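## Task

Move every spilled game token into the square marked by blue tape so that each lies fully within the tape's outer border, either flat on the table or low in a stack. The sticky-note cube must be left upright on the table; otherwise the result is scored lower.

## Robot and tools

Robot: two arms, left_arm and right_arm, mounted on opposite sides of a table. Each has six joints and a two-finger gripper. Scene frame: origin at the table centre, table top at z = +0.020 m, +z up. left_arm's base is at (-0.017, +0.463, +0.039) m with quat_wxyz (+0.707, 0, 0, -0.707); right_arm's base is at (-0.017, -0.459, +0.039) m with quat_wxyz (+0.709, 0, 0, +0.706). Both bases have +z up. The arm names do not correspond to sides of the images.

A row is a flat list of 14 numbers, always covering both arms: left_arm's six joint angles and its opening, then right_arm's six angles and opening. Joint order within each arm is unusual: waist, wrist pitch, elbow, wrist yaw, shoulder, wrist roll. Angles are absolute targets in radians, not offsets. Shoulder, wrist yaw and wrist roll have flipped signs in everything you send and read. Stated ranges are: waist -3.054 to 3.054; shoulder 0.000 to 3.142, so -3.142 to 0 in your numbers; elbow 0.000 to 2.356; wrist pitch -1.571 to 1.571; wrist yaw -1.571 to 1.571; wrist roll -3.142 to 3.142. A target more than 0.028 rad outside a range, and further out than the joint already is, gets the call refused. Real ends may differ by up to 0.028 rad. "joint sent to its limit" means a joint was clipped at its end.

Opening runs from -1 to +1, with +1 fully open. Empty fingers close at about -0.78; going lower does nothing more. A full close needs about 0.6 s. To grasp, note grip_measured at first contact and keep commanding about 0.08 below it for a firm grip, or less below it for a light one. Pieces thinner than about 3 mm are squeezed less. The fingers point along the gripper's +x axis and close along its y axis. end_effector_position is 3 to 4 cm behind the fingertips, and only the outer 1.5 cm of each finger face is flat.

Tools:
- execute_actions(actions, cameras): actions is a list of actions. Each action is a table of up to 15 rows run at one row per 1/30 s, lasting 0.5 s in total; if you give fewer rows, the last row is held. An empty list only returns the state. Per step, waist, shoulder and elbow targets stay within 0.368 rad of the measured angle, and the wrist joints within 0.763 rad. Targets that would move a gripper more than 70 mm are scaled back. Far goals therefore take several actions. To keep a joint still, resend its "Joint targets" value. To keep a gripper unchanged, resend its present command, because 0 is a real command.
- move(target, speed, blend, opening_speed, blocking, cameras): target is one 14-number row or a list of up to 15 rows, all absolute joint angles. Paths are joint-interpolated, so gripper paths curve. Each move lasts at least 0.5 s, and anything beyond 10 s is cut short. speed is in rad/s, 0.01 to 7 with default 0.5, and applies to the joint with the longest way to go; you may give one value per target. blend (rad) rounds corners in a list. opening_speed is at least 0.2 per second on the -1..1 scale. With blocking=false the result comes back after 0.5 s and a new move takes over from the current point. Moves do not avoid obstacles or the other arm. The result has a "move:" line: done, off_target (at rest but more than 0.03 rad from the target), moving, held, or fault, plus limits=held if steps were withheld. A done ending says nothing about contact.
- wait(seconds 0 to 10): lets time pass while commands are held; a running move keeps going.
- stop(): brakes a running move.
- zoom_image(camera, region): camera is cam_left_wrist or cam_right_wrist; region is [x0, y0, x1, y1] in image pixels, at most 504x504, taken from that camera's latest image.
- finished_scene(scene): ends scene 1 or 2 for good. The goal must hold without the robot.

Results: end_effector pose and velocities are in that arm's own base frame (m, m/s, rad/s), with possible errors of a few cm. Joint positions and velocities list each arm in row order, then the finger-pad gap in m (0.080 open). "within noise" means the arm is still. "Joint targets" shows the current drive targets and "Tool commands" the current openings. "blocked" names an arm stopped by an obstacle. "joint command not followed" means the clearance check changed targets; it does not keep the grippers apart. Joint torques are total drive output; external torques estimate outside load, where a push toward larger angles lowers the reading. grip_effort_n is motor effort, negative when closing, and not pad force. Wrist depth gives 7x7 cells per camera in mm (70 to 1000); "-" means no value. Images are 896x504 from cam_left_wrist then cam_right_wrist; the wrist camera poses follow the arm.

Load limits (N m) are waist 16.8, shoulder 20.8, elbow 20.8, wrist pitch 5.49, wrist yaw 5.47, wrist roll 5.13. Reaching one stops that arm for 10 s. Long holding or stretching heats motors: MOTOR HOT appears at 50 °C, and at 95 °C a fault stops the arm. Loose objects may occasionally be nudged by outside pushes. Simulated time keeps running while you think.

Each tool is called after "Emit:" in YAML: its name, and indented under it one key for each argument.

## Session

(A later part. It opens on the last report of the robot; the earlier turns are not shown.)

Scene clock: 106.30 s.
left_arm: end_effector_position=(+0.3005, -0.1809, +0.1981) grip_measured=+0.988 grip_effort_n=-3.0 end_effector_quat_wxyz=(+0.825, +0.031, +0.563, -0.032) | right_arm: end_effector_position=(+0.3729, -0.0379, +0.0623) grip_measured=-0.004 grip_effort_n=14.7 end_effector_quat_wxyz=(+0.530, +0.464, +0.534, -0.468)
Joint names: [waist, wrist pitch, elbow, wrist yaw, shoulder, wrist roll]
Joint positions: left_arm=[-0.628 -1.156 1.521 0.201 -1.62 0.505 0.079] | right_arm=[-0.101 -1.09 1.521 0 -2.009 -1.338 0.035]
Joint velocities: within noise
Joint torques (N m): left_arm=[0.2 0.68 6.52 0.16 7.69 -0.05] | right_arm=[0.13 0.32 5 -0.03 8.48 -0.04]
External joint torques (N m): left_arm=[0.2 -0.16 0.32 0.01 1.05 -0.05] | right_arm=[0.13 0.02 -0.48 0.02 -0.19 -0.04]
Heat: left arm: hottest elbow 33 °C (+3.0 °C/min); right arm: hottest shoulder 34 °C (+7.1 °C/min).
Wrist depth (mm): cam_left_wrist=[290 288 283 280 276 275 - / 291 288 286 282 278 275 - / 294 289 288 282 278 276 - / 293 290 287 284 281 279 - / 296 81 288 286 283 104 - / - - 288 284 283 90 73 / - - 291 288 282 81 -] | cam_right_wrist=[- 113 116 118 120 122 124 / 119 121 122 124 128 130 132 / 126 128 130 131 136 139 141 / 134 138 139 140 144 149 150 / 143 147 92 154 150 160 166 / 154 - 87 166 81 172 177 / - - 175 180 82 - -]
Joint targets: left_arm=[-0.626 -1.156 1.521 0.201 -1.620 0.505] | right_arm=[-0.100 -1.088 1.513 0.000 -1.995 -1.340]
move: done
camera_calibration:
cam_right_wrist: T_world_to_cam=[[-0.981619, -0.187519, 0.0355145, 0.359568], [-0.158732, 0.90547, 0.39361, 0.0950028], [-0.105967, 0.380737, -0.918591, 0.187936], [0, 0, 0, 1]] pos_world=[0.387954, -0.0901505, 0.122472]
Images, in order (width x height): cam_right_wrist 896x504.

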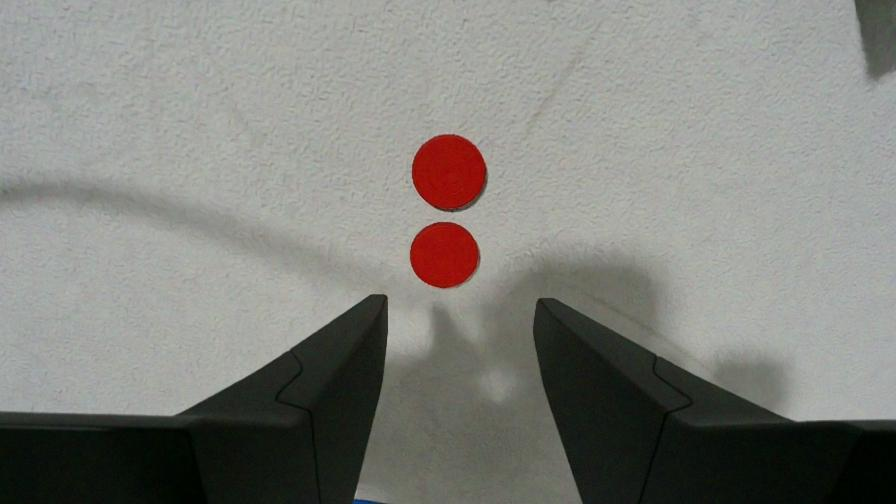

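Emit:
move:
  target:
    - [-0.626,-1.156,1.521,0.201,-1.62,0.505,0.987,-0.091,-1.088,1.513,0,-1.995,-1.34,0.0]
    - [-0.626,-1.156,1.521,0.201,-1.62,0.505,0.987,-0.091,-0.91,1.395,0,-2.056,-1.34,0.0]
    - [-0.626,-1.156,1.521,0.201,-1.62,0.505,0.987,-0.091,-0.91,1.395,0,-2.056,-1.34,-0.4]
    - [-0.626,-1.156,1.521,0.201,-1.62,0.505,0.987,-0.091,-1.088,1.513,0,-1.995,-1.34,-0.4]
  speed: [0.6,0.15,0.1,0.25]
  opening_speed: 0.7
  cameras: ["cam_right_wrist"]

Emit:
move:
  target:
    - [-0.626,-1.156,1.521,0.201,-1.62,0.505,0.987,0.214,-1.316,2.143,0,-2.398,-0.335,-0.4]
    - [-0.626,-1.156,1.521,0.201,-1.62,0.505,0.987,0.214,-1.159,2.008,0,-2.420,-0.335,-0.4]
    - [-0.626,-1.156,1.521,0.201,-1.62,0.505,0.987,0.214,-1.159,2.008,0,-2.420,-0.335,-0.1]
    - [-0.626,-1.156,1.521,0.201,-1.62,0.505,0.987,0.214,-1.316,2.143,0,-2.398,-0.335,-0.1]
  speed: [0.6,0.15,0.1,0.25]
  blend: [0.02,0,0,0]
  opening_speed: 0.7
  cameras: ["cam_right_wrist"]

Scene clock: 110.40 s.
left_arm: end_effector_position=(+0.3005, -0.1809, +0.1981) grip_measured=+0.988 grip_effort_n=-2.6 end_effector_quat_wxyz=(+0.825, +0.031, +0.563, -0.032) | right_arm: end_effector_position=(+0.3693, -0.0347, +0.0592) grip_measured=-0.382 grip_effort_n=-83.5 end_effector_quat_wxyz=(+0.528, +0.460, +0.539, -0.468)
Joint names: [waist, wrist pitch, elbow, wrist yaw, shoulder, wrist roll]
Joint positions: left_arm=[-0.628 -1.156 1.521 0.201 -1.62 0.505 0.079] | right_arm=[-0.094 -1.087 1.504 0 -2.007 -1.338 0.018]
Joint velocities: within noise
Joint torques (N m): left_arm=[0.24 0.68 6.5 0.16 7.68 -0.05] | right_arm=[0.21 0.09 7.01 -0.05 8.4 -0.1]
External joint torques (N m): left_arm=[0.21 -0.15 0.31 0 1.05 -0.05] | right_arm=[0.21 -0.2 1.52 0 -0.27 -0.1]
Heat: left arm: hottest elbow 33 °C (+2.0 °C/min); right arm: hottest shoulder 34 °C (+5.1 °C/min).
Wrist depth (mm): cam_left_wrist=[290 286 284 280 278 273 998 / 292 289 285 282 277 275 - / 292 289 287 282 278 276 - / 295 290 288 283 279 276 - / 296 81 287 285 284 104 - / - - 289 287 282 90 73 / - - 290 287 283 81 -] | cam_right_wrist=[108 110 112 115 117 120 122 / 115 117 120 121 125 127 130 / 122 125 127 127 133 136 139 / 131 134 136 138 142 146 148 / 141 143 143 102 151 158 163 / 149 151 - 160 - 170 175 / - - - 176 - - -]
Joint targets: left_arm=[-0.626 -1.156 1.521 0.201 -1.620 0.505] | right_arm=[-0.091 -1.088 1.513 0.000 -1.995 -1.340]
move: done
camera_calibration:
cam_right_wrist: T_world_to_cam=[[-0.979811, -0.194655, 0.0456076, 0.355345], [-0.161087, 0.903761, 0.396568, 0.0933694], [-0.118412, 0.381215, -0.916872, 0.18794], [0, 0, 0, 1]] pos_world=[0.385466, -0.0868597, 0.119083]
Images, in order (width x height): cam_right_wrist 896x504.

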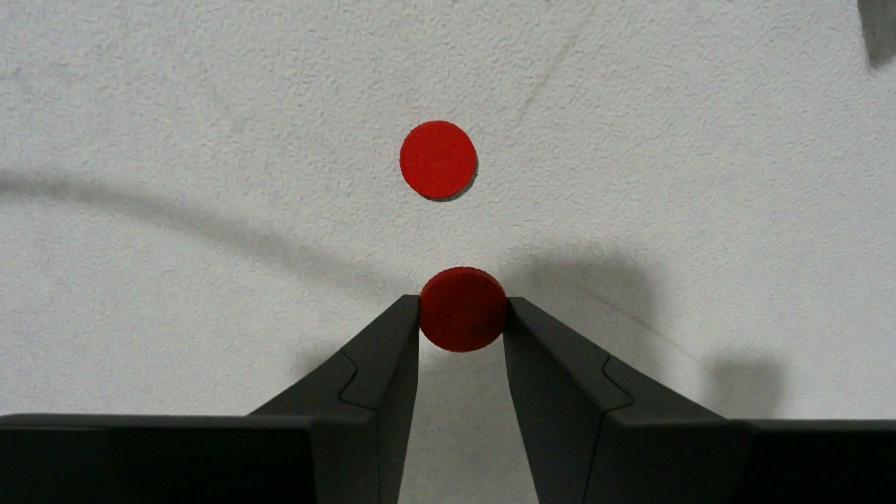

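Scene clock: 115.43 s.
left_arm: end_effector_position=(+0.3005, -0.1809, +0.1981) grip_measured=+0.988 grip_effort_n=-2.6 end_effector_quat_wxyz=(+0.825, +0.031, +0.563, -0.032) | right_arm: end_effector_position=(+0.4531, +0.0991, +0.0542) grip_measured=-0.104 grip_effort_n=15.1 end_effector_quat_wxyz=(+0.700, +0.042, +0.712, -0.044)
Joint names: [waist, wrist pitch, elbow, wrist yaw, shoulder, wrist roll]
Joint positions: left_arm=[-0.628 -1.156 1.521 0.201 -1.62 0.505 0.079] | right_arm=[0.215 -1.315 2.131 0.001 -2.405 -0.337 0.03]
Joint velocities: within noise
Joint torques (N m): left_arm=[0.22 0.68 6.51 0.16 7.68 -0.04] | right_arm=[-0.02 0.1 7.53 -0.08 10.34 0.04]
External joint torques (N m): left_arm=[0.24 -0.18 0.26 0.01 1 -0.04] | right_arm=[-0.01 -0.22 1.88 -0.07 -0.93 0.04]
Heat: left arm: hottest elbow 34 °C (+3.0 °C/min); right arm: hottest shoulder 34 °C (+5.0 °C/min).
Wrist depth (mm): cam_left_wrist=[- - 155 278 277 274 - / 293 99 283 281 278 275 - / 294 289 285 283 279 278 - / 296 292 290 283 281 275 - / 298 81 288 285 280 104 - / - - 288 286 283 90 73 / - - 291 287 284 81 -] | cam_right_wrist=[- 103 105 106 107 108 109 / 109 110 111 112 114 115 116 / 116 118 118 120 122 124 125 / 125 124 125 127 132 133 134 / 135 136 133 137 137 144 146 / 145 143 - 154 84 156 159 / - - - 168 77 - -]
Joint targets: left_arm=[-0.626 -1.156 1.521 0.201 -1.620 0.505] | right_arm=[0.214 -1.316 2.143 0.000 -2.398 -0.335]
move: done
camera_calibration:
cam_right_wrist: T_world_to_cam=[[-0.0642296, -0.997431, 0.0317083, 0.129087], [-0.910199, 0.0715806, 0.407938, 0.409192], [-0.40916, -0.00265912, -0.912459, 0.311784], [0, 0, 0, 1]] pos_world=[0.508308, 0.100294, 0.113472]
Images, in order (width x height): cam_right_wrist 896x504.

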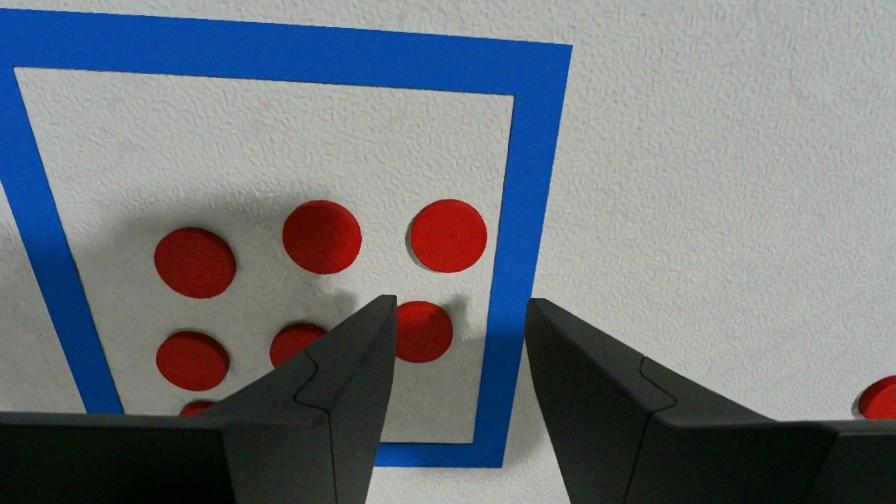

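Emit:
move:
  target:
    - [-0.626,-1.156,1.521,0.201,-1.62,0.505,0.987,-0.163,-1.099,1.548,0,-2.02,0.0,0.0]
    - [-0.626,-1.156,1.521,0.201,-1.62,0.505,0.987,-0.163,-0.922,1.4305,0,-2.079,0.0,0.0]
    - [-0.626,-1.156,1.521,0.201,-1.62,0.505,0.987,-0.163,-0.922,1.4305,0,-2.079,0.0,-0.4]
    - [-0.626,-1.156,1.521,0.201,-1.62,0.505,0.987,-0.163,-1.099,1.548,0,-2.02,0.0,-0.4]
  speed: [0.6,0.15,0.1,0.25]
  blend: [0.02,0,0,0]
  opening_speed: 0.7
  cameras: ["cam_right_wrist"]

Emit:
move:
  target:
    - [-0.626,-1.156,1.521,0.201,-1.62,0.505,0.987,0.317,-1.201,1.8025,0,-2.1725,-0.438,-0.4]
    - [-0.626,-1.156,1.521,0.201,-1.62,0.505,0.987,0.317,-1.014,1.6644,0,-2.2213,-0.438,-0.4]
    - [-0.626,-1.156,1.521,0.201,-1.62,0.505,0.987,0.317,-1.014,1.6644,0,-2.2213,-0.438,-0.17]
    - [-0.626,-1.156,1.521,0.201,-1.62,0.505,0.987,0.317,-1.201,1.8025,0,-2.1725,-0.438,-0.17]
  speed: [0.6,0.15,0.1,0.25]
  blend: [0.02,0,0,0]
  opening_speed: 0.7
  cameras: ["cam_right_wrist"]

Emit:
move:
  target: [-0.626,-1.156,1.521,0.201,-1.62,0.505,0.987,0,-1.5,2.2,0,-1.95,0,0.98]
  speed: 0.6
  cameras: ["cam_right_wrist","cam_left_wrist"]

Scene clock: 120.57 s.
left_arm: end_effector_position=(+0.3005, -0.1809, +0.1981) grip_measured=+0.988 grip_effort_n=-2.1 end_effector_quat_wxyz=(+0.825, +0.031, +0.563, -0.032) | right_arm: end_effector_position=(+0.3723, -0.0623, +0.0589) grip_measured=-0.382 grip_effort_n=-83.5 end_effector_quat_wxyz=(+0.698, +0.058, +0.711, -0.059)
Joint names: [waist, wrist pitch, elbow, wrist yaw, shoulder, wrist roll]
Joint positions: left_arm=[-0.628 -1.156 1.521 0.201 -1.62 0.505 0.079] | right_arm=[-0.165 -1.097 1.539 -0.003 -2.031 -0.002 0.018]
Joint velocities: within noise
Joint torques (N m): left_arm=[0.22 0.68 6.53 0.17 7.65 -0.05] | right_arm=[0.23 0.05 6.89 0.08 8.56 0.1]
External joint torques (N m): left_arm=[0.24 -0.14 0.35 0.02 1.03 -0.05] | right_arm=[0.23 -0.28 1.35 0.08 -0.36 0.1]
Heat: left arm: hottest elbow 34 °C (+3.0 °C/min); right arm: hottest shoulder 34 °C (+4.0 °C/min).
Wrist depth (mm): cam_left_wrist=[291 288 283 279 278 274 - / 292 288 286 281 278 277 - / 293 288 287 282 278 275 - / 293 292 288 284 279 276 - / 296 81 288 285 281 104 - / - - 289 287 283 89 73 / - - 292 286 284 81 -] | cam_right_wrist=[- 110 112 113 113 114 90 / 117 118 120 120 121 118 94 / 126 126 128 129 130 120 99 / 135 136 137 138 140 138 109 / 146 148 144 102 148 152 154 / 159 157 - 162 - 163 167 / - - - 178 - - -]
Joint targets: left_arm=[-0.626 -1.156 1.521 0.201 -1.620 0.505] | right_arm=[-0.163 -1.099 1.548 0.000 -2.020 0.000]
move: done
camera_calibration:
cam_right_wrist: T_world_to_cam=[[-0.108629, -0.993634, 0.029866, -0.0203694], [-0.905483, 0.111301, 0.409526, 0.345889], [-0.410243, 0.0174433, -0.911809, 0.284174], [0, 0, 0, 1]] pos_world=[0.427565, -0.0636945, 0.118071]
Images, in order (width x height): cam_right_wrist 896x504.

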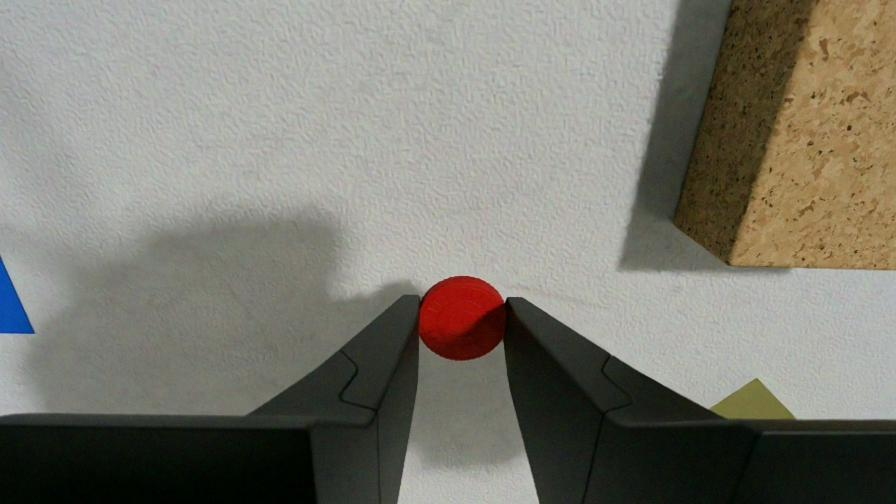

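Scene clock: 124.93 s.
left_arm: end_effector_position=(+0.3005, -0.1809, +0.1981) grip_measured=+0.988 grip_effort_n=-2.1 end_effector_quat_wxyz=(+0.825, +0.031, +0.563, -0.032) | right_arm: end_effector_position=(+0.3964, +0.1299, +0.0634) grip_measured=-0.174 grip_effort_n=15.1 end_effector_quat_wxyz=(+0.699, +0.040, +0.712, -0.044)
Joint names: [waist, wrist pitch, elbow, wrist yaw, shoulder, wrist roll]
Joint positions: left_arm=[-0.628 -1.156 1.521 0.201 -1.62 0.505 0.079] | right_arm=[0.317 -1.2 1.794 0.001 -2.184 -0.435 0.027]
Joint velocities: within noise
Joint torques (N m): left_arm=[0.16 0.68 6.51 0.17 7.66 -0.04] | right_arm=[0 0.12 6.75 -0.04 9.5 -0.12]
External joint torques (N m): left_arm=[0.2 -0.14 0.39 0.02 1.14 -0.04] | right_arm=[-0.01 -0.23 1.09 -0.02 -0.5 -0.12]
Heat: left arm: hottest elbow 34 °C (+2.0 °C/min); right arm: hottest shoulder 34 °C (+3.0 °C/min).
Wrist depth (mm): cam_left_wrist=[291 288 283 279 277 274 260 / 292 288 285 281 279 275 273 / 292 289 286 281 279 276 - / 294 291 288 284 281 277 - / 295 81 288 284 281 104 - / - - 289 285 282 90 73 / - - 292 287 282 81 -] | cam_right_wrist=[- 110 113 116 114 120 119 / 119 120 122 122 124 126 128 / 127 127 128 131 134 135 138 / 137 137 139 141 143 146 146 / 147 150 146 153 151 158 162 / 158 157 - 167 - 170 175 / - - - 184 - - -]
Joint targets: left_arm=[-0.626 -1.156 1.521 0.201 -1.620 0.505] | right_arm=[0.317 -1.201 1.803 0.000 -2.173 -0.438]
move: done
camera_calibration:
cam_right_wrist: T_world_to_cam=[[-0.0611653, -0.997539, 0.0342703, 0.154597], [-0.910009, 0.0698379, 0.408664, 0.351746], [-0.410052, -0.00619025, -0.912041, 0.297924], [0, 0, 0, 1]] pos_world=[0.451712, 0.131496, 0.122675]
Images, in order (width x height): cam_right_wrist 896x504.

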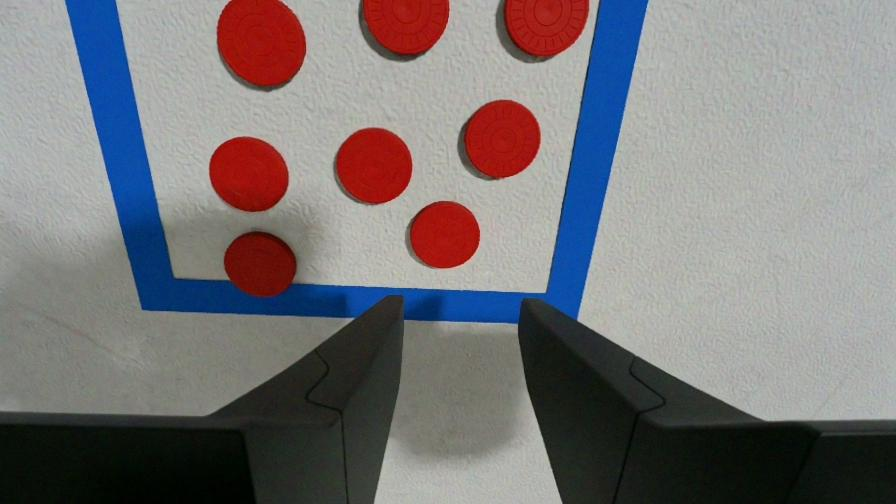

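Scene clock: 126.23 s.
left_arm: end_effector_position=(+0.3006, -0.1807, +0.1981) grip_measured=+0.988 grip_effort_n=-2.1 end_effector_quat_wxyz=(+0.825, +0.031, +0.563, -0.031) | right_arm: end_effector_position=(+0.4088, -0.0005, +0.2583) grip_measured=+0.975 grip_effort_n=15.1 end_effector_quat_wxyz=(+0.809, +0.001, +0.588, -0.001)
Joint names: [waist, wrist pitch, elbow, wrist yaw, shoulder, wrist roll]
Joint positions: left_arm=[-0.627 -1.156 1.521 0.201 -1.62 0.505 0.079] | right_arm=[-0.001 -1.5 2.194 -0.001 -1.951 -0.002 0.079]
Joint velocities: within noise
Joint torques (N m): left_arm=[0.01 0.68 6.53 0.17 7.68 -0.04] | right_arm=[0.07 0.71 6.73 0 7.1 0.06]
External joint torques (N m): left_arm=[0.08 -0.18 0.29 0.03 1.06 -0.04] | right_arm=[0.09 -0.14 1.19 0.01 -1.26 0.06]
Heat: left arm: hottest elbow 34 °C (+2.0 °C/min); right arm: hottest shoulder 35 °C (+4.1 °C/min).
Wrist depth (mm): cam_left_wrist=[292 286 284 280 277 274 994 / 291 288 286 281 278 274 - / 295 290 286 284 279 276 - / 295 289 288 284 281 277 - / 296 81 288 285 280 104 - / - - 289 285 283 90 73 / - - 292 287 283 81 -] | cam_right_wrist=[312 313 316 323 326 326 332 / 320 320 323 327 331 332 338 / 323 322 328 333 335 338 342 / 327 331 335 337 338 316 350 / 332 333 337 344 343 349 354 / - - 344 347 351 88 - / - 76 350 355 357 74 -]
Joint targets: left_arm=[-0.626 -1.156 1.521 0.201 -1.620 0.505] | right_arm=[0.000 -1.500 2.200 0.000 -1.950 0.000]
move: done
camera_calibration:
cam_left_wrist: T_world_to_cam=[[-0.0288791, -0.998833, -0.038708, -0.152923], [-0.999505, 0.0283731, 0.013558, 0.330227], [-0.0124439, 0.0390804, -0.999159, 0.287627], [0, 0, 0, 1]] pos_world=[0.329227, -0.173355, 0.276988]
cam_right_wrist: T_world_to_cam=[[0.0420498, -0.998126, 0.0444477, -0.0263688], [-0.99531, -0.0379692, 0.0889724, 0.409901], [-0.0871181, -0.0479806, -0.995042, 0.369278], [0, 0, 0, 1]] pos_world=[0.441258, 0.00696233, 0.332149]

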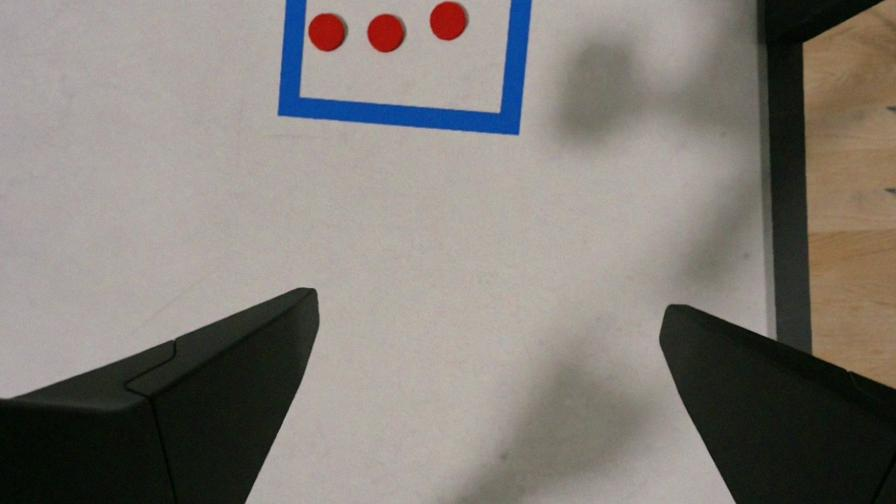

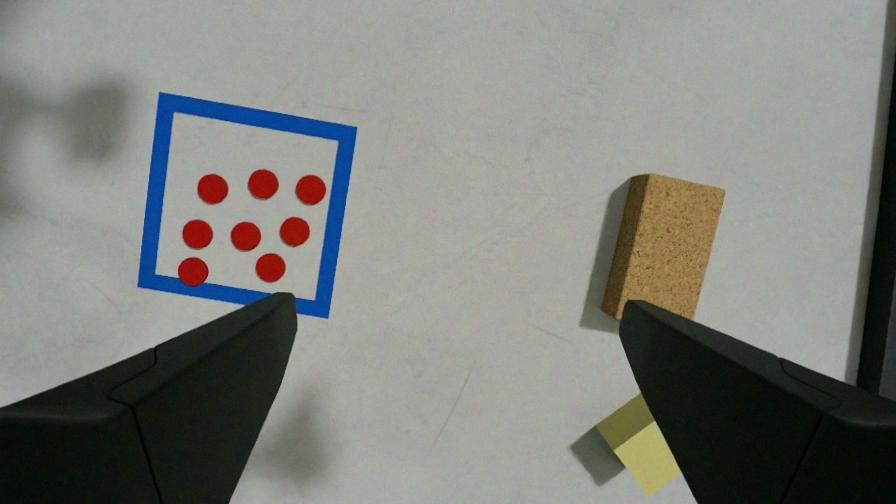

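Emit:
move:
  target: [-0.626,-1.156,1.521,0.201,-1.62,0.505,0.987,-0.6,-1.5,2.1,0,-1.75,0,0.98]
  speed: 0.8
  cameras: ["cam_right_wrist"]

Scene clock: 127.70 s.
left_arm: end_effector_position=(+0.3006, -0.1807, +0.1981) grip_measured=+0.988 grip_effort_n=-2.6 end_effector_quat_wxyz=(+0.825, +0.031, +0.563, -0.031) | right_arm: end_effector_position=(+0.3034, -0.2084, +0.3036) grip_measured=+0.975 grip_effort_n=15.1 end_effector_quat_wxyz=(+0.801, +0.161, +0.520, -0.249)
Joint names: [waist, wrist pitch, elbow, wrist yaw, shoulder, wrist roll]
Joint positions: left_arm=[-0.627 -1.156 1.521 0.201 -1.62 0.505 0.079] | right_arm=[-0.601 -1.5 2.107 -0.002 -1.759 -0.001 0.079]
Joint velocities: within noise
Joint torques (N m): left_arm=[0.36 0.68 6.52 0.15 7.69 -0.04] | right_arm=[0.13 0.94 5.15 0.06 6.38 0.03]
External joint torques (N m): left_arm=[0.34 -0.18 0.3 0 1.08 -0.04] | right_arm=[0.12 -0.06 -0.28 0.06 -0.51 0.03]
Heat: left arm: hottest elbow 34 °C (+2.0 °C/min); right arm: hottest shoulder 35 °C (+4.0 °C/min).
Wrist depth (mm): cam_left_wrist=[291 286 284 280 277 274 - / 291 288 286 282 279 274 - / 294 289 287 283 279 276 - / 294 291 288 283 280 278 - / 296 81 288 285 282 104 - / - - 289 286 284 89 73 / - - 290 288 284 81 -] | cam_right_wrist=[372 374 384 385 - - - / 372 376 383 384 - - - / 374 375 355 385 386 - - / 372 375 379 385 388 - - / 374 374 377 385 386 - - / - - 379 383 387 89 - / - 76 380 380 386 74 -]
Joint targets: left_arm=[-0.626 -1.156 1.521 0.201 -1.620 0.505] | right_arm=[-0.600 -1.500 2.100 0.000 -1.750 0.000]
move: done
camera_calibration:
cam_right_wrist: T_world_to_cam=[[-0.53243, -0.844982, 0.0502366, -0.0269642], [-0.846372, 0.532351, -0.0160407, 0.39854], [-0.0131894, -0.0510594, -0.998609, 0.37326], [0, 0, 0, 1]] pos_world=[0.327879, -0.215889, 0.380488]
Images, in order (width x height): cam_right_wrist 896x504.

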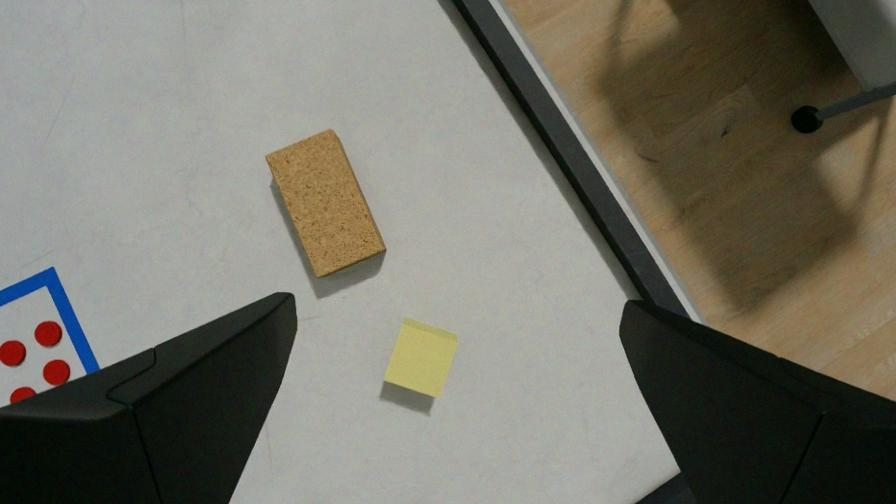

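Clear. Done.

Emit:
finished_scene:
  scene: 1

The scene is finished: the task was done.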